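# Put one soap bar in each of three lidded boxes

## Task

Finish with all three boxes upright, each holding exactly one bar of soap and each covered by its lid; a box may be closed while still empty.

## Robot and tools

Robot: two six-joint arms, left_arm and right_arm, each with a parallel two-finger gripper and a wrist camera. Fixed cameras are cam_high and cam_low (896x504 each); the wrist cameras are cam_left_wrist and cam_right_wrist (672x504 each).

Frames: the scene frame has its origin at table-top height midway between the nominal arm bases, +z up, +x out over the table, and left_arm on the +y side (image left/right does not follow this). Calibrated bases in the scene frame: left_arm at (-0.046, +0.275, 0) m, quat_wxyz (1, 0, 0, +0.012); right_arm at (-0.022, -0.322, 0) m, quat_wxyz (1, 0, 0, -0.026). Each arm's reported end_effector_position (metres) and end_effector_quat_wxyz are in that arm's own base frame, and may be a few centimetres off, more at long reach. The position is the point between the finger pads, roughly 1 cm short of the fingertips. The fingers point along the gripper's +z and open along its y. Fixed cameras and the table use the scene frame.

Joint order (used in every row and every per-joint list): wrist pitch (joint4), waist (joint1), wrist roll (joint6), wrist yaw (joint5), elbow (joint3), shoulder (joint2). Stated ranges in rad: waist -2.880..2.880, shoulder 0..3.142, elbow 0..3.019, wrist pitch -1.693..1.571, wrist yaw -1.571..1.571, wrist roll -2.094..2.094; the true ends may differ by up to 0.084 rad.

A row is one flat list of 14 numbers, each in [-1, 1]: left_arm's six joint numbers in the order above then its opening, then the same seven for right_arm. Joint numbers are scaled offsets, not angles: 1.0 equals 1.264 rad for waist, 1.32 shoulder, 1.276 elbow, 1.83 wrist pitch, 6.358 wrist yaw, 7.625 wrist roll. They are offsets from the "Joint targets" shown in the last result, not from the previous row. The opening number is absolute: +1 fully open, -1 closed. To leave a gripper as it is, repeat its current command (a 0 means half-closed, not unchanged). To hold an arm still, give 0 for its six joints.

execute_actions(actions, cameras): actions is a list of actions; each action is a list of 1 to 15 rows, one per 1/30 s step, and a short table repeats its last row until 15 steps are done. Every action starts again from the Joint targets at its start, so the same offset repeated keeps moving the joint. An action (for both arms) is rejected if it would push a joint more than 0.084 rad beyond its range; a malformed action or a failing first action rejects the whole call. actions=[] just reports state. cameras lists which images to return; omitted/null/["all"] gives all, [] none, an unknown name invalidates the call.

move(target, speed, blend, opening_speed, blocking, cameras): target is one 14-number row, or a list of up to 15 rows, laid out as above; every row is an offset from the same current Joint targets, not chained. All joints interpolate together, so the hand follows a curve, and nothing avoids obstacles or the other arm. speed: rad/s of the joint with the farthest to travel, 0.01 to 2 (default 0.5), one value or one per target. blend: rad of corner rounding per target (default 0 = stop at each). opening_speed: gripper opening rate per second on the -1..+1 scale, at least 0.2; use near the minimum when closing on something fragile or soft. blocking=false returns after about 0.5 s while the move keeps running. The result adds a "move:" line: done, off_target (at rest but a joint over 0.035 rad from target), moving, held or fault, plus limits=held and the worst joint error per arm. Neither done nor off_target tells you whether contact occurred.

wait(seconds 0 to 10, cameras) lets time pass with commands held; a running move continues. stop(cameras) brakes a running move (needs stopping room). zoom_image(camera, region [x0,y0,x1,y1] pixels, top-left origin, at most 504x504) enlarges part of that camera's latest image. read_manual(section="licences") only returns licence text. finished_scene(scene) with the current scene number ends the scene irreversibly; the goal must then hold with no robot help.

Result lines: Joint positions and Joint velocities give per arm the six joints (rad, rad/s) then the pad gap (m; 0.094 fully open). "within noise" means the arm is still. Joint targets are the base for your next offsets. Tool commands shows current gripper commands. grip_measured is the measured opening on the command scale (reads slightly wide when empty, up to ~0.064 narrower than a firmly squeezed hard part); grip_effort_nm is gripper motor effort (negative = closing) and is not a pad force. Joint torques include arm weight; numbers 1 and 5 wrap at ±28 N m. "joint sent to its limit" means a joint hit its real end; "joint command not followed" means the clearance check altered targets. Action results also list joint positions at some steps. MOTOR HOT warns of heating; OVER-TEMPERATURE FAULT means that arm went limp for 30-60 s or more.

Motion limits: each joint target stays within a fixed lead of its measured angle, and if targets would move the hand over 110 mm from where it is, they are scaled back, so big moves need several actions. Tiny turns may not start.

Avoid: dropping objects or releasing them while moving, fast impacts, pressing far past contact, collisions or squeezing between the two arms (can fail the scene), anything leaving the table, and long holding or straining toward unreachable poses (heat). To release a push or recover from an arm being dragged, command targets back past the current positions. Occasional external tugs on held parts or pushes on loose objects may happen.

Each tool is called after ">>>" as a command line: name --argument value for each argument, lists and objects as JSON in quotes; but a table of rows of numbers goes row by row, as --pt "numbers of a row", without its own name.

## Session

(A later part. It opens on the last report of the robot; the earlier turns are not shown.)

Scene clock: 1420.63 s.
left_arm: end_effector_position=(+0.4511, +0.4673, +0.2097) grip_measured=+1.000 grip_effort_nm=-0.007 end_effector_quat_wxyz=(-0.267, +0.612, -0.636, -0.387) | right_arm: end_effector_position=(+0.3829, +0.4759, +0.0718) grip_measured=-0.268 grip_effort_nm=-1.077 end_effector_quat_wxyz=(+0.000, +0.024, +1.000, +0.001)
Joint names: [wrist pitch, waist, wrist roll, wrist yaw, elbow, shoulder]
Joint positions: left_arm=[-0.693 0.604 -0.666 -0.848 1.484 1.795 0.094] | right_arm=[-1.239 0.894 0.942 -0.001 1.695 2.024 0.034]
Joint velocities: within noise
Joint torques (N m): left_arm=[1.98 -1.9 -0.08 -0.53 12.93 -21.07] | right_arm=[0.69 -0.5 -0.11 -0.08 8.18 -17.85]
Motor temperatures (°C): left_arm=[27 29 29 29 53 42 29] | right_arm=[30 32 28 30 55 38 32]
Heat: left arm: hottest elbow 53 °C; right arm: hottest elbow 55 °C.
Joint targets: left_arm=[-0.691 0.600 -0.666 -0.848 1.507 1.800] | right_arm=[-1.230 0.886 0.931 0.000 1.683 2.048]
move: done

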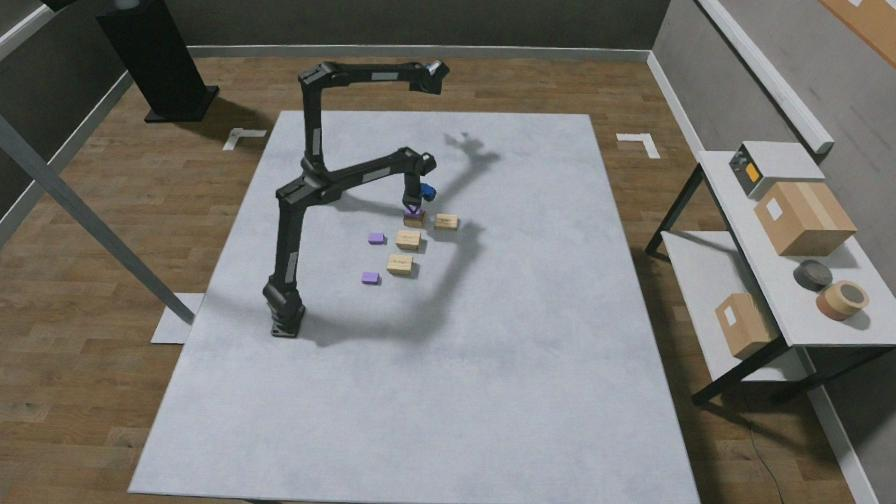

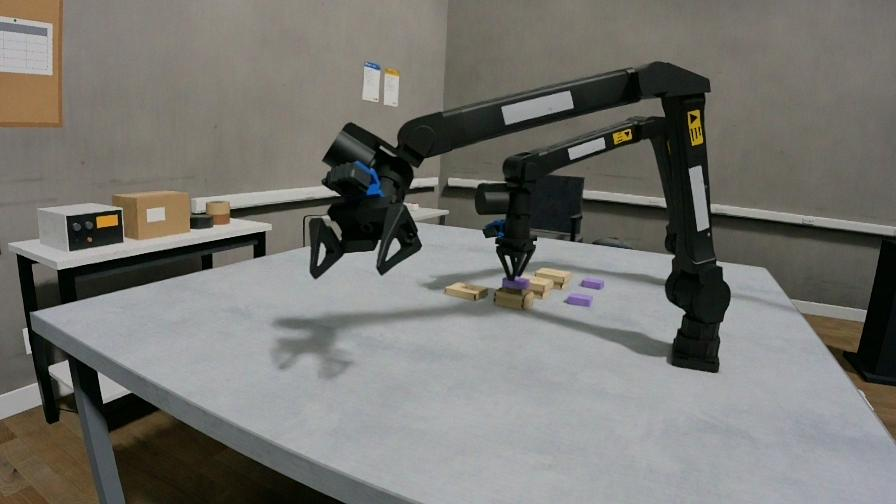

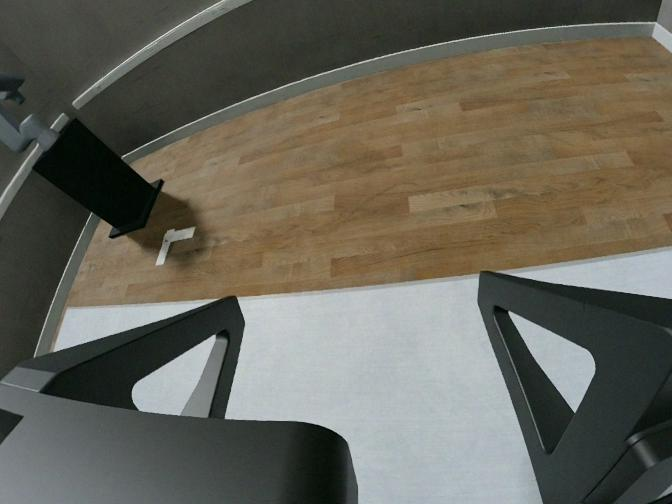

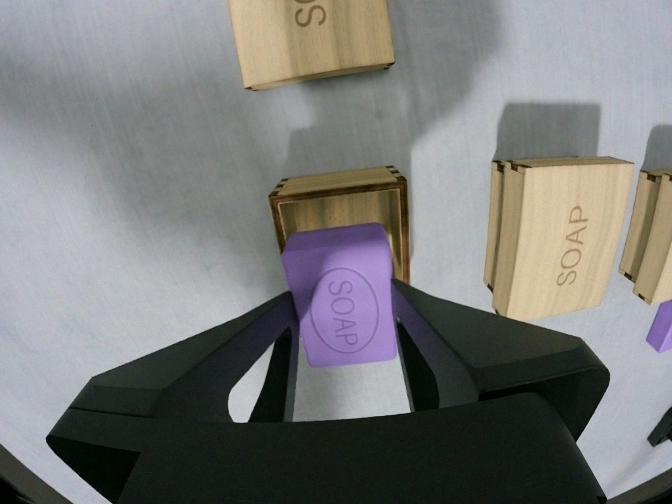

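>>> move --target '[0,0,0,0,0,0,1,0.0257,0,0,0,-0.0251,0.0129,-0.4]' --speed 0.06

>>> zoom_image --camera "cam_right_wrist" --region '[180, 140, 504, 383]'

>>> zoom_image --camera "cam_high" --region '[380, 180, 440, 240]'

>>> zoom_image --camera "cam_low" --region '[480, 250, 560, 310]'

Scene clock: 1444.77 s.
left_arm: end_effector_position=(+0.4511, +0.4673, +0.2097) grip_measured=+1.000 grip_effort_nm=-0.022 end_effector_quat_wxyz=(-0.267, +0.612, -0.636, -0.387) | right_arm: end_effector_position=(+0.3823, +0.4752, +0.0527) grip_measured=-0.268 grip_effort_nm=-1.072 end_effector_quat_wxyz=(+0.001, +0.024, +1.000, +0.002)
Joint names: [wrist pitch, waist, wrist roll, wrist yaw, elbow, shoulder]
Joint positions: left_arm=[-0.693 0.604 -0.666 -0.848 1.484 1.795 0.094] | right_arm=[-1.192 0.894 0.942 -0.001 1.665 2.038 0.034]
Joint velocities: within noise
Joint torques (N m): left_arm=[1.96 -1.96 -0.08 -0.53 12.92 -21.01] | right_arm=[0.68 -0.56 -0.09 -0.08 8.02 -18.08]
Motor temperatures (°C): left_arm=[27 29 29 29 53 42 29] | right_arm=[30 32 28 30 50 38 32]
Heat: left arm: hottest elbow 53 °C; right arm: hottest elbow 50 °C.
Joint targets: left_arm=[-0.691 0.600 -0.666 -0.848 1.507 1.800] | right_arm=[-1.183 0.886 0.930 0.000 1.652 2.066]
move: done

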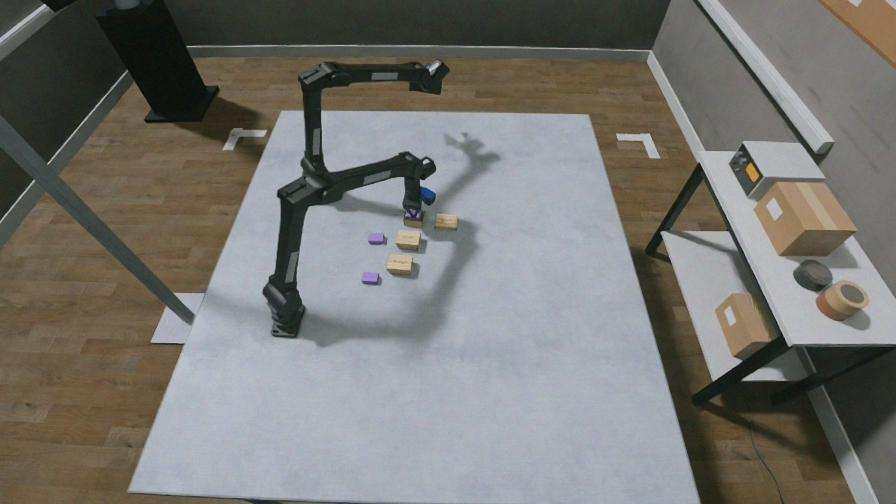

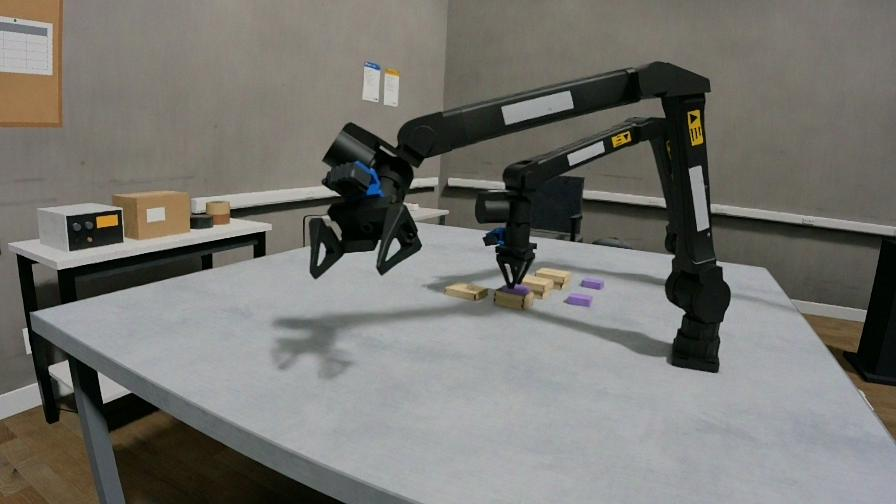

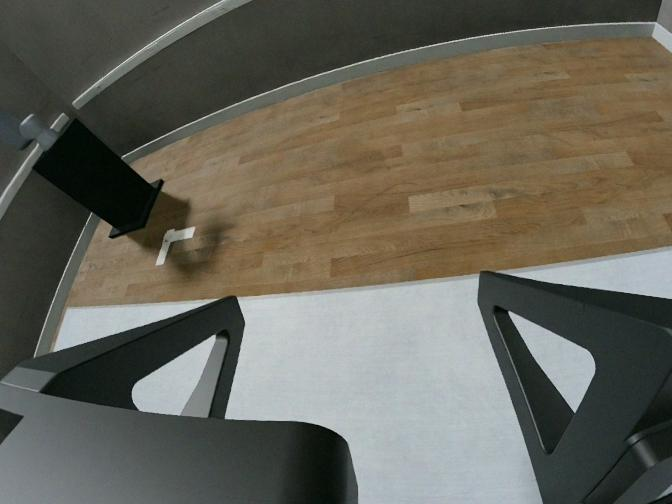

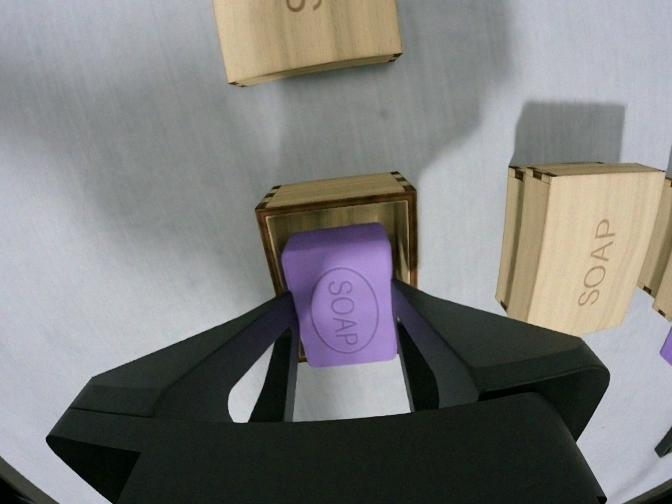

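Scaled by 1.556 from the camera's 672x504 image, which has a finer 960x720 frame.

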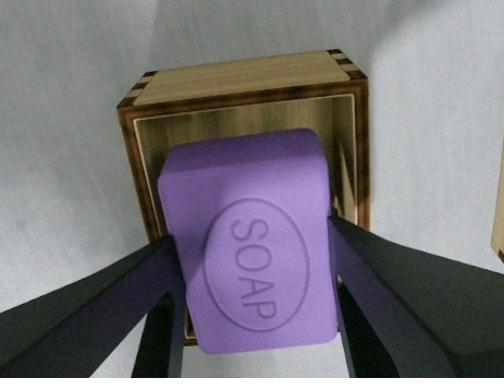

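Scaled by 8.400 from the camera's 896x504 image, which has a finer 1280x720 frame.

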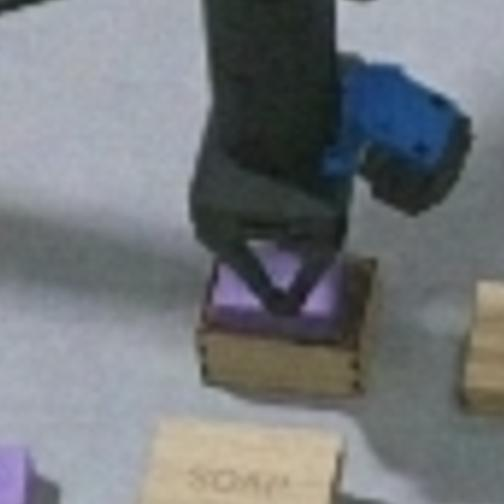

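Scaled by 6.300 from the camera's 896x504 image, which has a finer 1280x720 frame.

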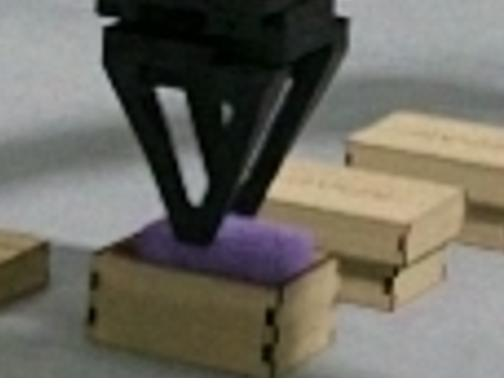

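>>> move --target '[0,0,0,0,0,0,1,0.0224,0,0,0,-0.0165,0.0159,-0.4]' --speed 0.05 --cameras '["cam_right_wrist","cam_low"]'

>>> zoom_image --camera "cam_right_wrist" --region '[180, 140, 504, 383]'

>>> zoom_image --camera "cam_low" --region '[480, 250, 560, 310]'

Scene clock: 1456.37 s.
left_arm: end_effector_position=(+0.4511, +0.4673, +0.2097) grip_measured=+1.000 grip_effort_nm=-0.012 end_effector_quat_wxyz=(-0.267, +0.612, -0.636, -0.387) | right_arm: end_effector_position=(+0.3824, +0.4752, +0.0335) grip_measured=-0.268 grip_effort_nm=-1.072 end_effector_quat_wxyz=(+0.001, +0.024, +1.000, +0.002)
Joint names: [wrist pitch, waist, wrist roll, wrist yaw, elbow, shoulder]
Joint positions: left_arm=[-0.693 0.604 -0.666 -0.848 1.484 1.795 0.094] | right_arm=[-1.151 0.894 0.942 -0.001 1.644 2.058 0.034]
Joint velocities: within noise
Joint torques (N m): left_arm=[1.96 -1.9 -0.09 -0.53 12.96 -21.07] | right_arm=[0.59 -0.56 -0.09 -0.08 7.84 -18.02]
Motor temperatures (°C): left_arm=[27 28 29 29 53 42 29] | right_arm=[30 32 28 30 48 38 32]
Heat: left arm: hottest elbow 53 °C; right arm: hottest elbow 48 °C.
Joint targets: left_arm=[-0.691 0.600 -0.666 -0.848 1.507 1.800] | right_arm=[-1.143 0.886 0.930 0.000 1.630 2.087]
move: done
Images, in order (width x height): cam_low 896x504, cam_right_wrist 672x504.

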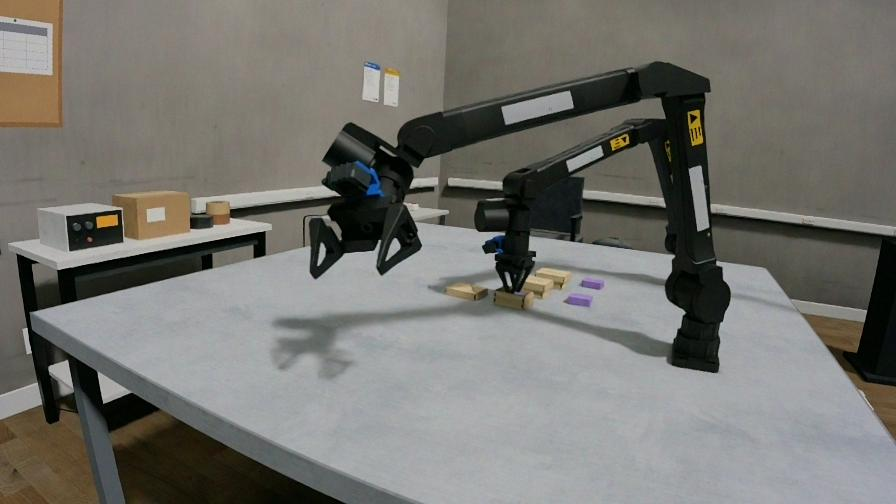

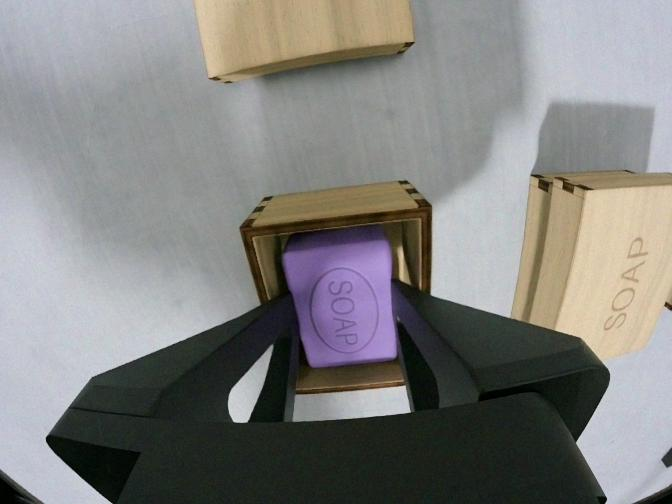

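Scaled by 1.556 from the camera's 672x504 image, which has a finer 960x720 frame.

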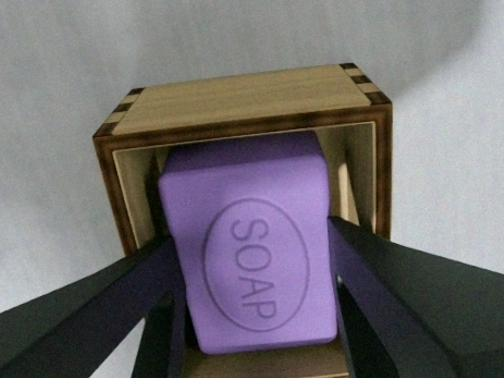

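Scaled by 6.300 from the camera's 896x504 image, which has a finer 1280x720 frame.

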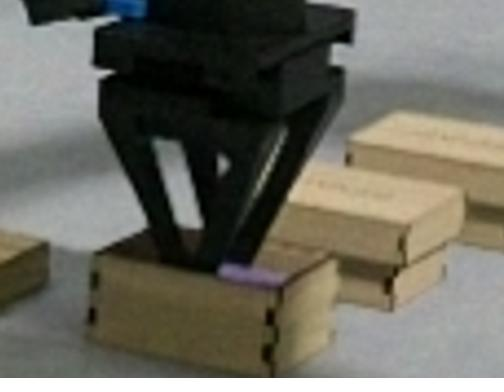

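>>> move --pt "0 0 0 0 0 0 1 0.0042 0 0 0 -0.0033 0.0036 -0.4" --pt "0 0 0 0 0 0 1 0.0042 0 0 0 -0.0033 0.0036 -0.15" --speed 0.03 --opening_speed 0.2 --cameras '["cam_right_wrist"]'

>>> zoom_image --camera "cam_right_wrist" --region '[180, 140, 504, 383]'

Scene clock: 1465.00 s.
left_arm: end_effector_position=(+0.4511, +0.4673, +0.2097) grip_measured=+1.000 grip_effort_nm=-0.017 end_effector_quat_wxyz=(-0.267, +0.612, -0.636, -0.387) | right_arm: end_effector_position=(+0.3831, +0.4758, +0.0308) grip_measured=-0.160 grip_effort_nm=0.437 end_effector_quat_wxyz=(+0.002, +0.024, +1.000, +0.003)
Joint names: [wrist pitch, waist, wrist roll, wrist yaw, elbow, shoulder]
Joint positions: left_arm=[-0.693 0.604 -0.666 -0.848 1.484 1.795 0.094] | right_arm=[-1.143 0.893 0.942 -0.001 1.642 2.062 0.039]
Joint velocities: within noise
Joint torques (N m): left_arm=[1.98 -1.96 -0.08 -0.53 12.96 -21.07] | right_arm=[0.69 -0.5 -0.09 -0.08 7.64 -17.96]
Motor temperatures (°C): left_arm=[27 28 29 29 53 42 29] | right_arm=[30 32 28 30 47 37 32]
Heat: left arm: hottest elbow 53 °C; right arm: hottest elbow 47 °C.
Joint targets: left_arm=[-0.691 0.600 -0.666 -0.848 1.507 1.800] | right_arm=[-1.135 0.886 0.930 0.000 1.626 2.091]
move: done
Images, in order (width x height): cam_right_wrist 672x504.

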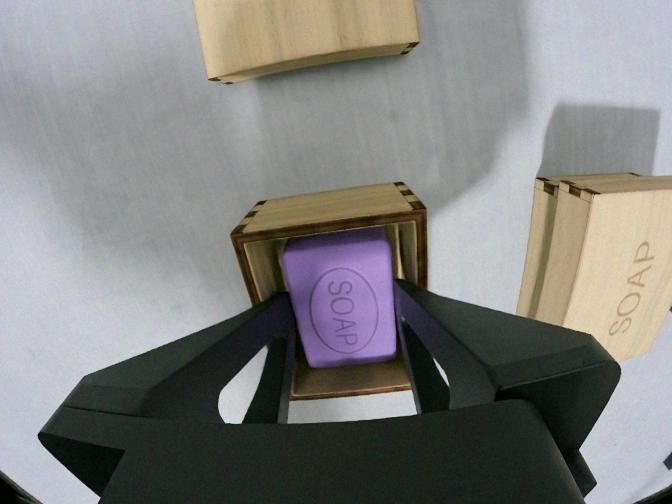

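Scaled by 1.556 from the camera's 672x504 image, which has a finer 960x720 frame.

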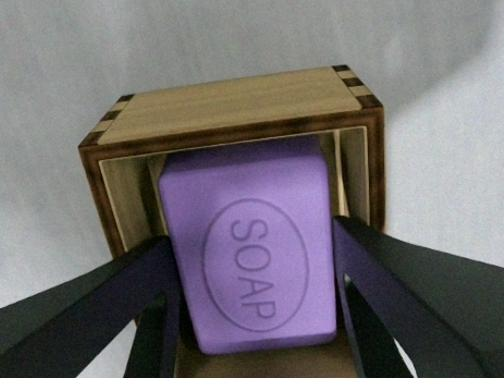

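>>> move --pt "0 0 0 0 0 0 1 -0.0355 0 0 0 0.065 -0.0462 -0.15" --pt "0 0 0 0 0 0 1 -0.1213 0 0 0 0.1442 -0.0894 -0.15" --pt "0 0 0 0 0 0 1 -0.194 -0.1187 -0.0182 0 0.4655 0.1432 0.75" --pt "0 0 0 0 0 0 1 -0.1372 -0.1187 -0.0182 0 0.3668 0.1606 0.75" --speed '[0.06,0.2,0.3,0.15]' --blend '[0.01,0.03,0,0]'

>>> zoom_image --camera "cam_high" --region '[370, 180, 450, 240]'

>>> zoom_image --camera "cam_low" --region '[430, 250, 560, 320]'

Scene clock: 1498.70 s.
left_arm: end_effector_position=(+0.4511, +0.4673, +0.2097) grip_measured=+1.000 grip_effort_nm=-0.012 end_effector_quat_wxyz=(-0.267, +0.612, -0.636, -0.387) | right_arm: end_effector_position=(+0.5156, +0.4679, +0.0608) grip_measured=-0.134 grip_effort_nm=1.209 end_effector_quat_wxyz=(+0.000, +0.033, +0.999, +0.001)
Joint names: [wrist pitch, waist, wrist roll, wrist yaw, elbow, shoulder]
Joint positions: left_arm=[-0.693 0.604 -0.666 -0.848 1.484 1.795 0.094] | right_arm=[-1.394 0.737 0.803 -0.001 2.104 2.28 0.041]
Joint velocities: within noise
Joint torques (N m): left_arm=[1.96 -1.9 -0.08 -0.53 12.94 -21.01] | right_arm=[0.53 -0.03 -0.09 -0.09 8.9 -21.89]
Motor temperatures (°C): left_arm=[27 28 29 29 53 42 29] | right_arm=[30 32 28 30 46 38 32]
Heat: left arm: hottest elbow 53 °C; right arm: hottest elbow 46 °C.
Joint targets: left_arm=[-0.691 0.600 -0.666 -0.848 1.507 1.800] | right_arm=[-1.386 0.736 0.792 0.000 2.094 2.303]
move: done; target 3's new numbers were sent with right_arm's elbow 0.064 rad from that target

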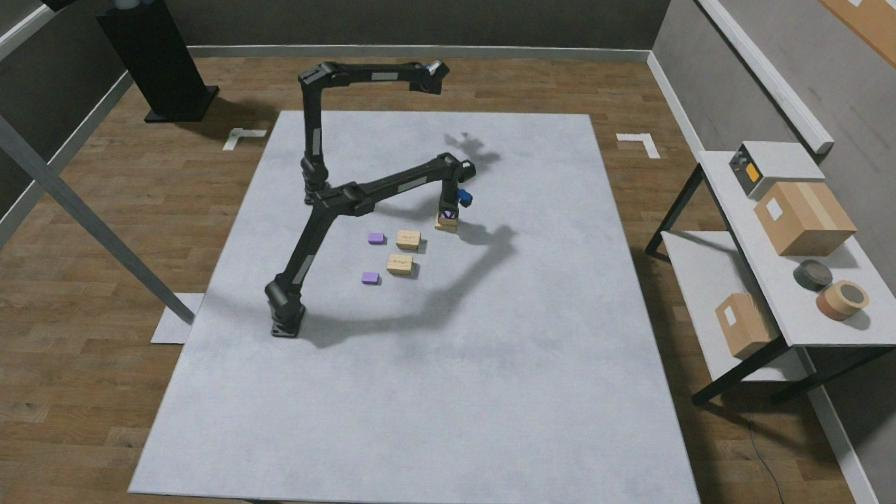

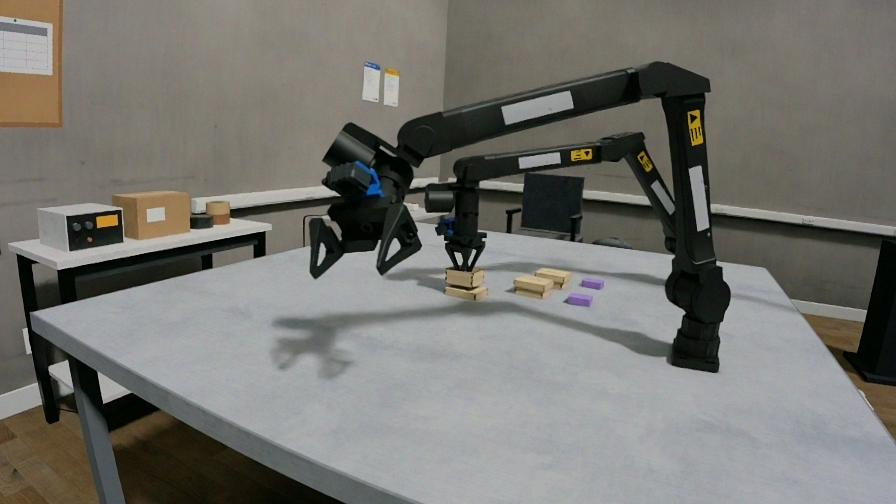

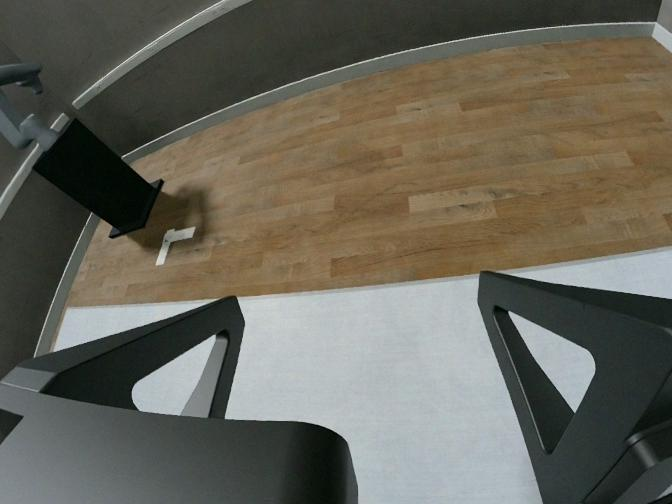

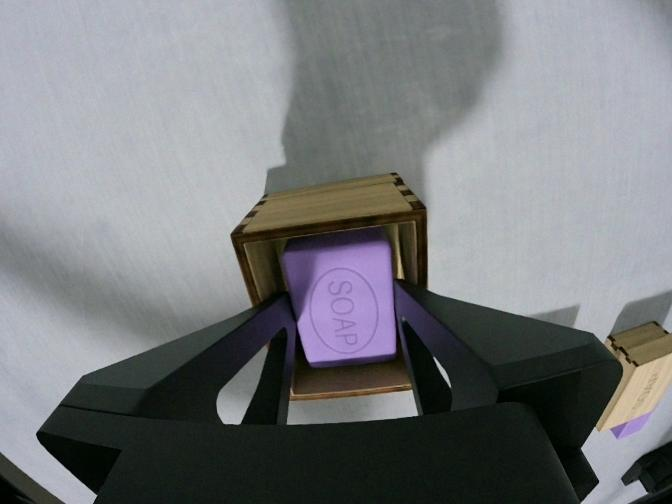

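Scaled by 6.300 from the camera's 896x504 image, which has a finer 1280x720 frame.

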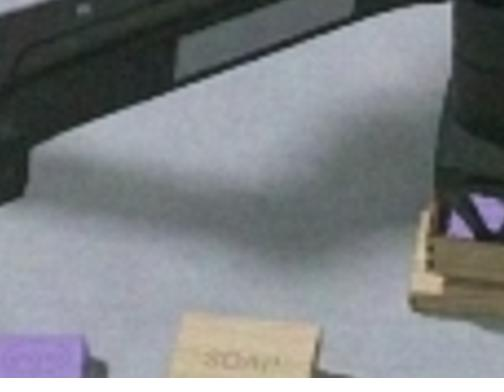

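Scaled by 3.877 from the camera's 896x504 image, which has a finer 1280x720 frame.

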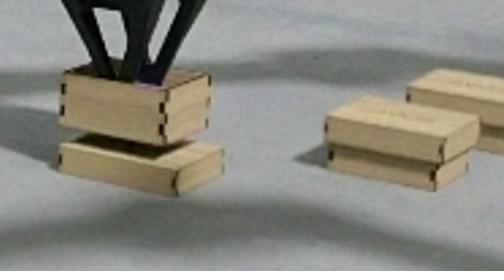

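>>> move --pt "0 0 0 0 0 0 1 -0.0568 0 0 0 0.0987 -0.0174 0.75" --pt "0 0 0 0 0 0 1 0.0852 0.1297 0.0211 0 -0.3221 -0.1932 0.75" --pt "0 0 0 0 0 0 1 0.1328 0.1297 0.0211 0 -0.3636 -0.1636 0.75" --speed '[0.12,0.2,0.06]' --blend '[0.02,0.01,0]' --cameras '["cam_low","cam_right_wrist"]'

>>> zoom_image --camera "cam_low" --region '[430, 250, 560, 320]'

Scene clock: 1522.60 s.
left_arm: end_effector_position=(+0.4511, +0.4673, +0.2097) grip_measured=+1.000 grip_effort_nm=-0.012 end_effector_quat_wxyz=(-0.267, +0.612, -0.636, -0.387) | right_arm: end_effector_position=(+0.3822, +0.4762, +0.0302) grip_measured=-0.134 grip_effort_nm=1.199 end_effector_quat_wxyz=(-0.002, +0.024, +1.000, -0.002)
Joint names: [wrist pitch, waist, wrist roll, wrist yaw, elbow, shoulder]
Joint positions: left_arm=[-0.693 0.604 -0.666 -0.848 1.484 1.795 0.094] | right_arm=[-1.161 0.895 0.943 -0.001 1.654 2.07 0.041]
Joint velocities: within noise
Joint torques (N m): left_arm=[1.98 -1.9 -0.08 -0.52 12.94 -21.07] | right_arm=[1.05 0.56 0.11 -0.08 6.98 -19.02]
Motor temperatures (°C): left_arm=[27 28 29 29 54 42 29] | right_arm=[30 32 28 30 47 41 33]
Heat: left arm: hottest elbow 54 °C; right arm: hottest elbow 47 °C.
Joint targets: left_arm=[-0.691 0.600 -0.666 -0.848 1.507 1.800] | right_arm=[-1.143 0.900 0.953 0.000 1.630 2.087]
move: done
Images, in order (width x height): cam_low 896x504, cam_right_wrist 672x504.

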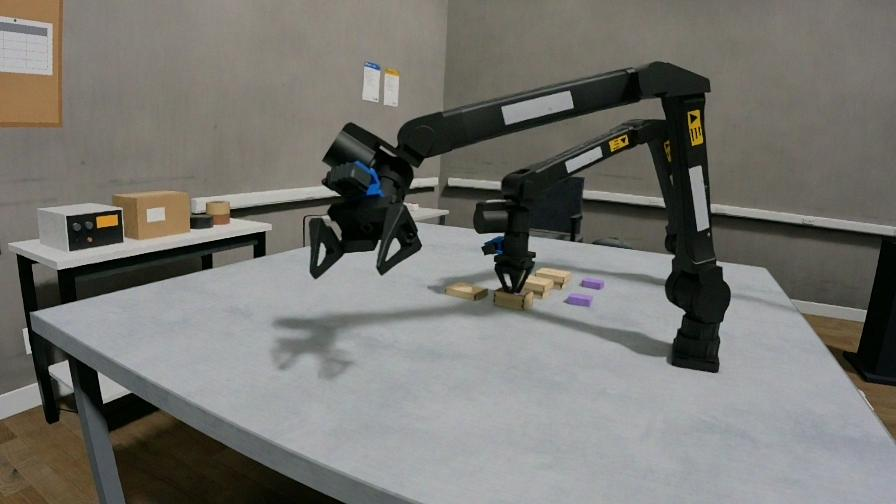

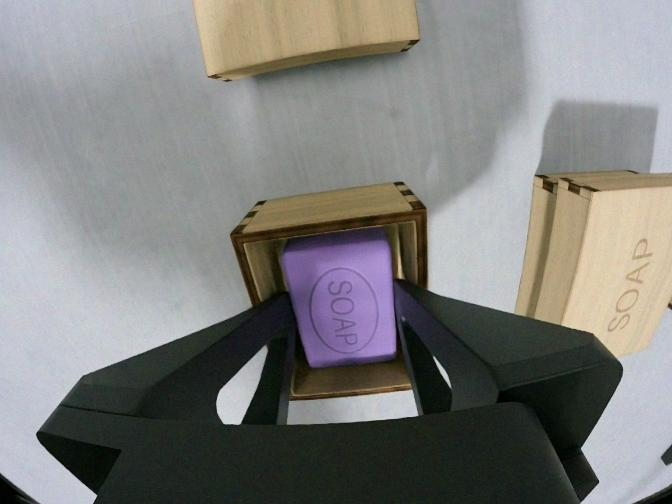

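Scaled by 3.877 from the camera's 896x504 image, which has a finer 1280x720 frame.

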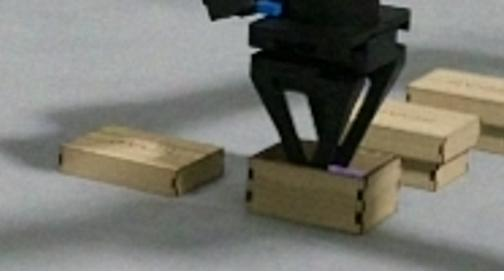

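>>> move --pt "0 0 0 0 0 0 1 0 0 0 0 0 0 -0.2" --pt "0 0 0 0 0 0 1 -0.0311 0 0 0 0.0619 -0.0432 -0.2" --speed 0.04 --opening_speed 0.2 --cameras '["cam_low","cam_right_wrist"]'

>>> zoom_image --camera "cam_low" --region '[430, 250, 560, 320]'

Scene clock: 1539.07 s.
left_arm: end_effector_position=(+0.4511, +0.4673, +0.2097) grip_measured=+1.000 grip_effort_nm=-0.012 end_effector_quat_wxyz=(-0.267, +0.612, -0.636, -0.387) | right_arm: end_effector_position=(+0.3781, +0.4710, +0.0419) grip_measured=-0.195 grip_effort_nm=-0.315 end_effector_quat_wxyz=(-0.006, +0.024, +1.000, -0.007)
Joint names: [wrist pitch, waist, wrist roll, wrist yaw, elbow, shoulder]
Joint positions: left_arm=[-0.693 0.604 -0.666 -0.848 1.484 1.795 0.094] | right_arm=[-1.191 0.895 0.943 -0.001 1.651 2.048 0.038]
Joint velocities: within noise
Joint torques (N m): left_arm=[1.99 -1.9 -0.08 -0.53 12.93 -21.07] | right_arm=[0.01 0.62 0.11 -0.08 13.89 -21.6]
Motor temperatures (°C): left_arm=[27 28 29 29 54 42 29] | right_arm=[30 32 28 30 46 41 33]
Heat: left arm: hottest elbow 54 °C; right arm: hottest elbow 46 °C.
Joint targets: left_arm=[-0.691 0.600 -0.666 -0.848 1.507 1.800] | right_arm=[-1.200 0.900 0.953 0.000 1.709 2.031]
move: off_target (right_arm); right_arm: the elbow is farthest, 0.058 rad from its target
Images, in order (width x height): cam_low 896x504, cam_right_wrist 672x504.

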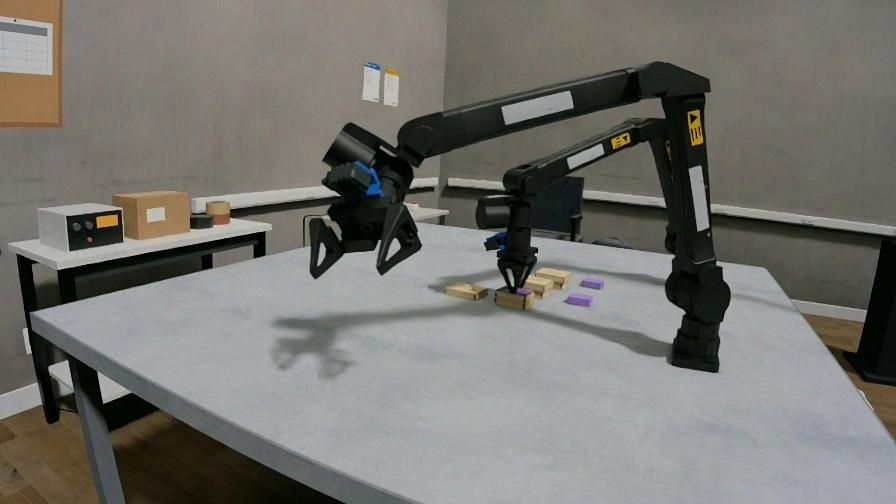

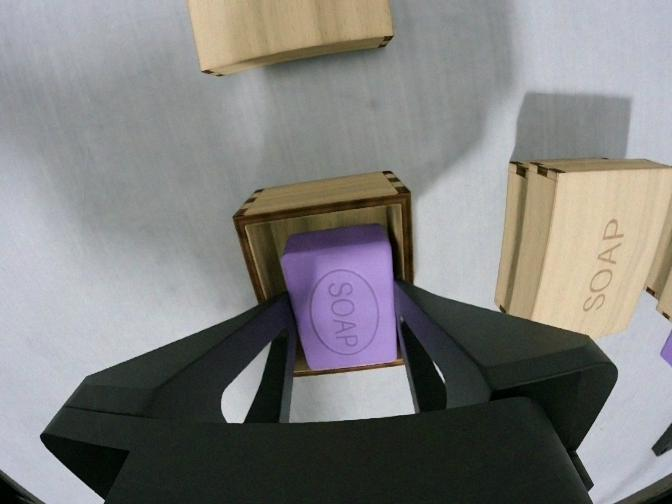

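Scaled by 3.877 from the camera's 896x504 image, which has a finer 1280x720 frame.

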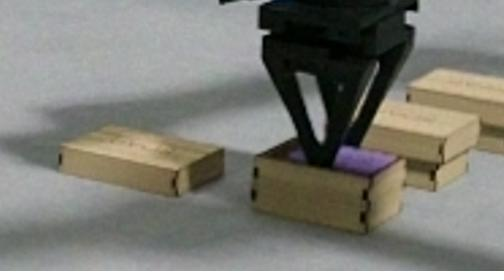

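>>> move --pt "0 0 0 0 0 0 1 0.0311 0 0 0 -0.0619 0.0432 -0.2" --pt "0 0 0 0 0 0 1 0.0311 0 0 0 -0.0619 0.0432 -0.158" --speed 0.04 --opening_speed 0.2 --cameras '["cam_low","cam_right_wrist"]'

>>> zoom_image --camera "cam_right_wrist" --region '[220, 200, 460, 380]'

Scene clock: 1555.57 s.
left_arm: end_effector_position=(+0.4511, +0.4673, +0.2097) grip_measured=+1.000 grip_effort_nm=-0.017 end_effector_quat_wxyz=(-0.267, +0.612, -0.636, -0.387) | right_arm: end_effector_position=(+0.3816, +0.4754, +0.0319) grip_measured=-0.162 grip_effort_nm=0.144 end_effector_quat_wxyz=(+0.000, +0.024, +1.000, +0.001)
Joint names: [wrist pitch, waist, wrist roll, wrist yaw, elbow, shoulder]
Joint positions: left_arm=[-0.693 0.604 -0.666 -0.848 1.484 1.795 0.094] | right_arm=[-1.151 0.895 0.943 -0.001 1.643 2.061 0.039]
Joint velocities: within noise
Joint torques (N m): left_arm=[1.99 -1.85 -0.09 -0.52 12.93 -21.01] | right_arm=[0.66 0.62 0.11 -0.09 7.9 -18.14]
Motor temperatures (°C): left_arm=[27 28 29 29 54 42 29] | right_arm=[30 32 28 30 50 40 32]
Heat: left arm: hottest elbow 54 °C; right arm: hottest elbow 50 °C.
Joint targets: left_arm=[-0.691 0.600 -0.666 -0.848 1.507 1.800] | right_arm=[-1.143 0.900 0.953 0.000 1.630 2.087]
move: done
Images, in order (width x height): cam_low 896x504, cam_right_wrist 672x504.

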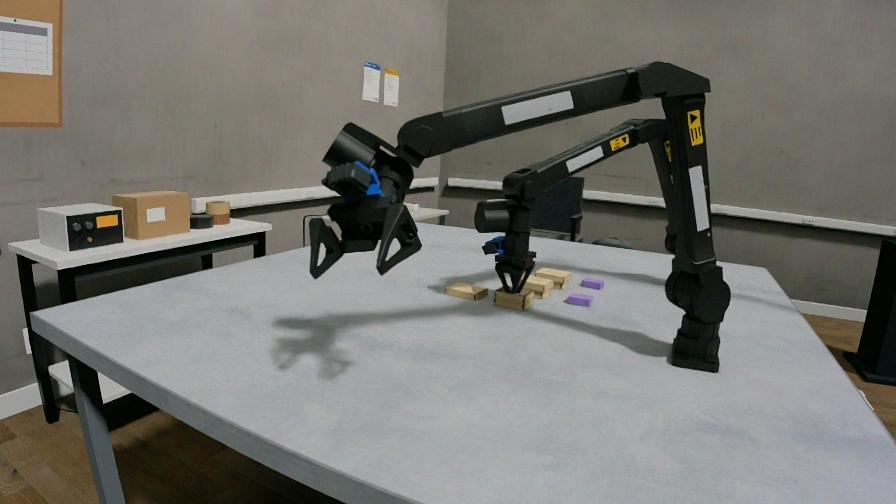

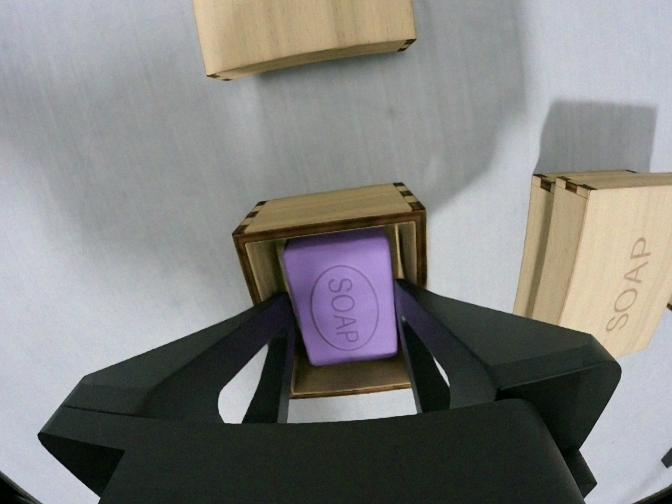

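Scaled by 2.100 from the camera's 672x504 image, which has a finer 960x720 frame.

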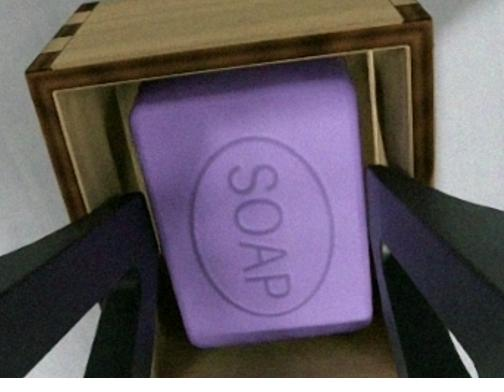

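>>> move --target '[0,0,0,0,0,0,1,-0.0311,0,0,0,0.0619,-0.0432,-0.158]' --speed 0.04 --cameras '["cam_low","cam_right_wrist"]'

>>> zoom_image --camera "cam_low" --region '[430, 250, 560, 320]'

Scene clock: 1601.43 s.
left_arm: end_effector_position=(+0.4511, +0.4673, +0.2097) grip_measured=+1.000 grip_effort_nm=-0.017 end_effector_quat_wxyz=(-0.267, +0.612, -0.636, -0.387) | right_arm: end_effector_position=(+0.3792, +0.4724, +0.0465) grip_measured=-0.160 grip_effort_nm=0.042 end_effector_quat_wxyz=(-0.003, +0.024, +1.000, -0.003)
Joint names: [wrist pitch, waist, wrist roll, wrist yaw, elbow, shoulder]
Joint positions: left_arm=[-0.693 0.604 -0.666 -0.848 1.484 1.795 0.094] | right_arm=[-1.192 0.895 0.943 -0.001 1.655 2.043 0.039]
Joint velocities: within noise
Joint torques (N m): left_arm=[1.98 -1.96 -0.08 -0.52 12.94 -21.07] | right_arm=[0.05 0.56 0.11 -0.08 13.64 -20.95]
Motor temperatures (°C): left_arm=[27 28 29 29 54 42 29] | right_arm=[30 32 28 30 45 41 31]
Heat: left arm: hottest elbow 54 °C; right arm: hottest elbow 45 °C.
Joint targets: left_arm=[-0.691 0.600 -0.666 -0.848 1.507 1.800] | right_arm=[-1.199 0.900 0.953 0.000 1.709 2.030]
move: off_target (right_arm); right_arm: the elbow is farthest, 0.054 rad from its target
Images, in order (width x height): cam_low 896x504, cam_right_wrist 672x504.

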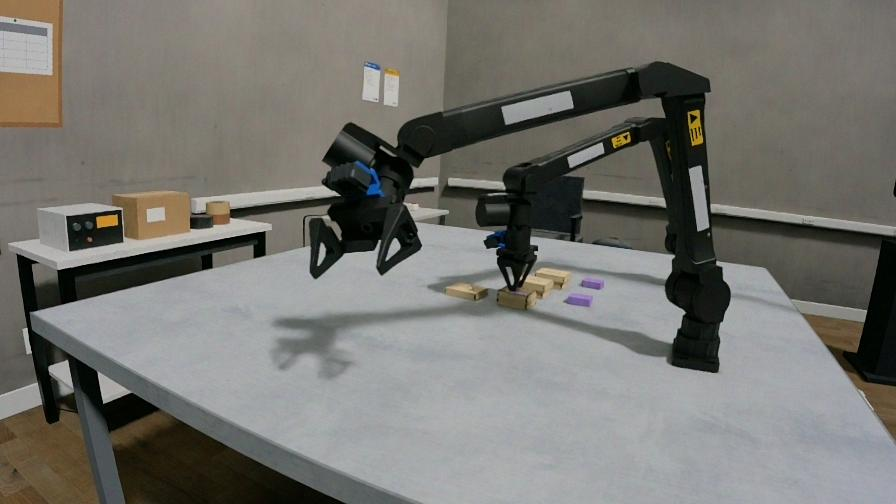

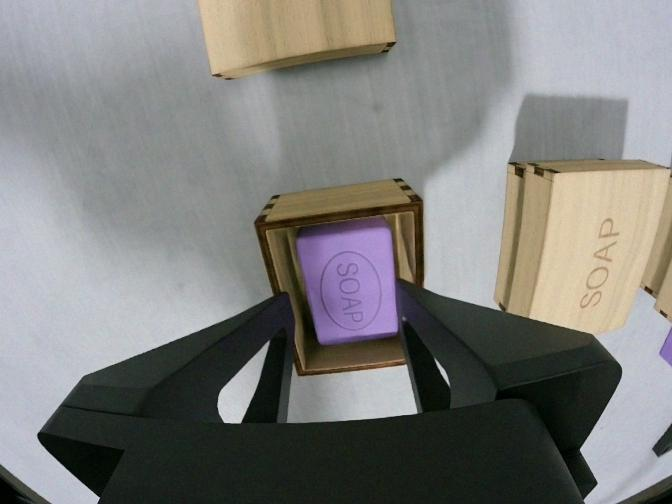

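Scaled by 3.877 from the camera's 896x504 image, which has a finer 1280x720 frame.

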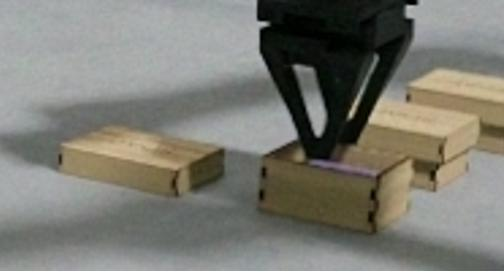

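>>> zoom_image --camera "cam_right_wrist" --region '[230, 160, 450, 390]'

>>> zoom_image --camera "cam_low" --region '[485, 270, 545, 316]'

>>> zoom_image --camera "cam_high" --region '[360, 190, 460, 290]'

Scaled by 2.191 from the camera's 672x504 image, which has a finer 960x720 frame.

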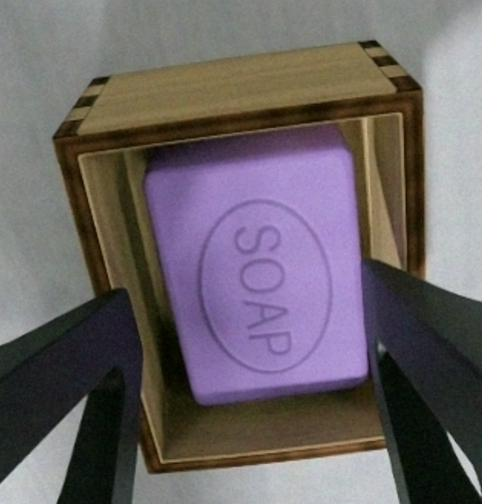

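Scaled by 8.400 from the camera's 896x504 image, which has a finer 1280x720 frame.

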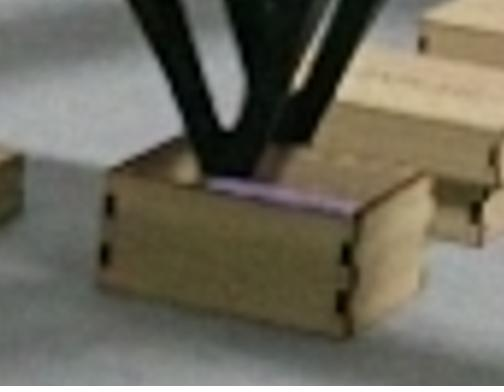

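This scene's latest camera images include none from cam_high. They are from: cam_low, cam_right_wrist. cam_high's image comes with the result of a call that names it in "cameras".

>>> move --pt "0 0 0 0 0 0 1 -0.035 0 0 0 0.03 -0.018 -0.158" --pt "0 0 0 0 0 0 1 -0.0863 0 0 0 0.0791 -0.0432 -0.158" --speed '[0.06,0.2]' --blend 0.02 --cameras '["cam_low","cam_right_wrist","cam_high"]'

>>> zoom_image --camera "cam_high" --region '[360, 190, 460, 290]'

Scene clock: 1627.57 s.
left_arm: end_effector_position=(+0.4511, +0.4673, +0.2097) grip_measured=+1.000 grip_effort_nm=-0.012 end_effector_quat_wxyz=(-0.267, +0.612, -0.636, -0.387) | right_arm: end_effector_position=(+0.3798, +0.4731, +0.1208) grip_measured=-0.160 grip_effort_nm=0.046 end_effector_quat_wxyz=(-0.001, +0.024, +1.000, +0.000)
Joint names: [wrist pitch, waist, wrist roll, wrist yaw, elbow, shoulder]
Joint positions: left_arm=[-0.693 0.604 -0.666 -0.848 1.484 1.795 0.094] | right_arm=[-1.35 0.895 0.943 -0.001 1.756 1.979 0.039]
Joint velocities: within noise
Joint torques (N m): left_arm=[1.96 -1.9 -0.08 -0.52 12.96 -21.07] | right_arm=[0.06 0.56 0.11 -0.08 14.22 -20.89]
Motor temperatures (°C): left_arm=[27 28 29 29 54 42 29] | right_arm=[30 32 28 30 49 41 31]
Heat: left arm: hottest elbow 54 °C; right arm: hottest elbow 49 °C.
Joint targets: left_arm=[-0.691 0.600 -0.666 -0.848 1.507 1.800] | right_arm=[-1.358 0.900 0.953 0.000 1.810 1.973]
move: off_target (right_arm); right_arm: the elbow is farthest, 0.053 rad from its target
Images, in order (width x height): cam_high 896x504, cam_low 896x504, cam_right_wrist 672x504.

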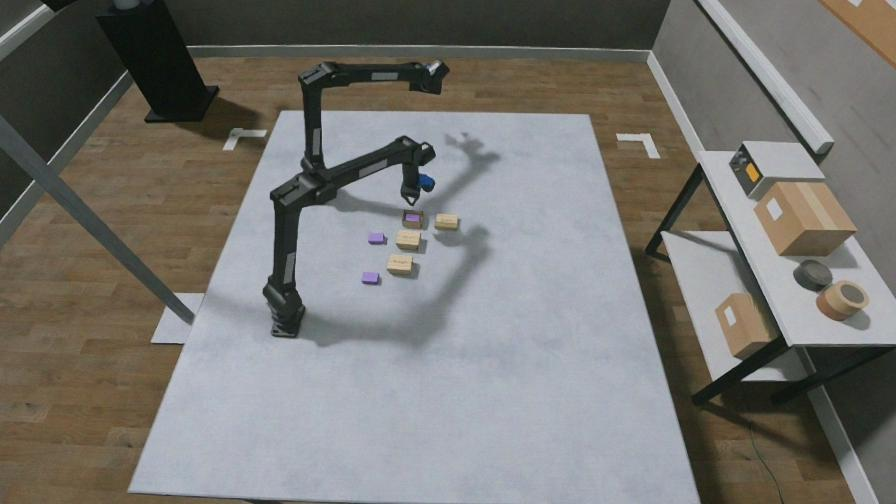

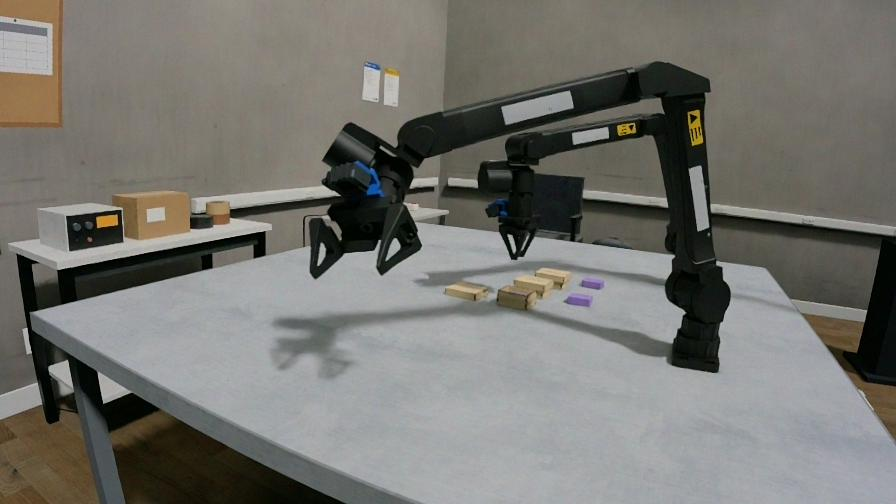

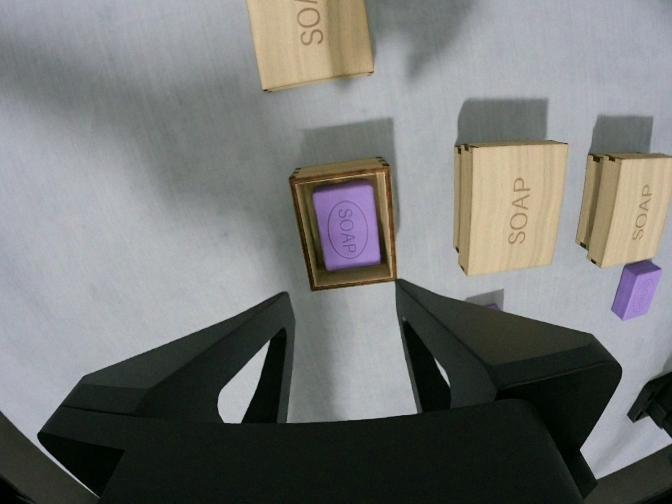

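Scaled by 5.040 from the camera's 896x504 image, which has a finer 1280x720 frame.

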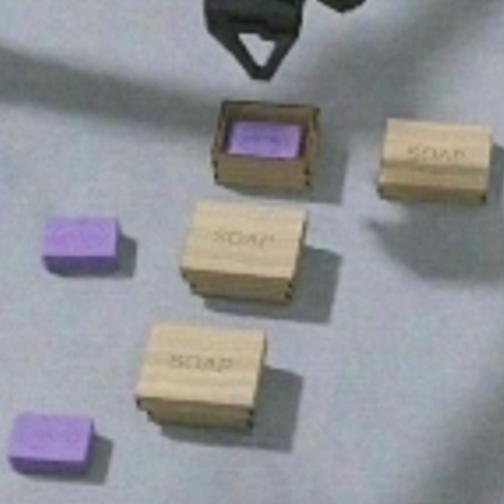

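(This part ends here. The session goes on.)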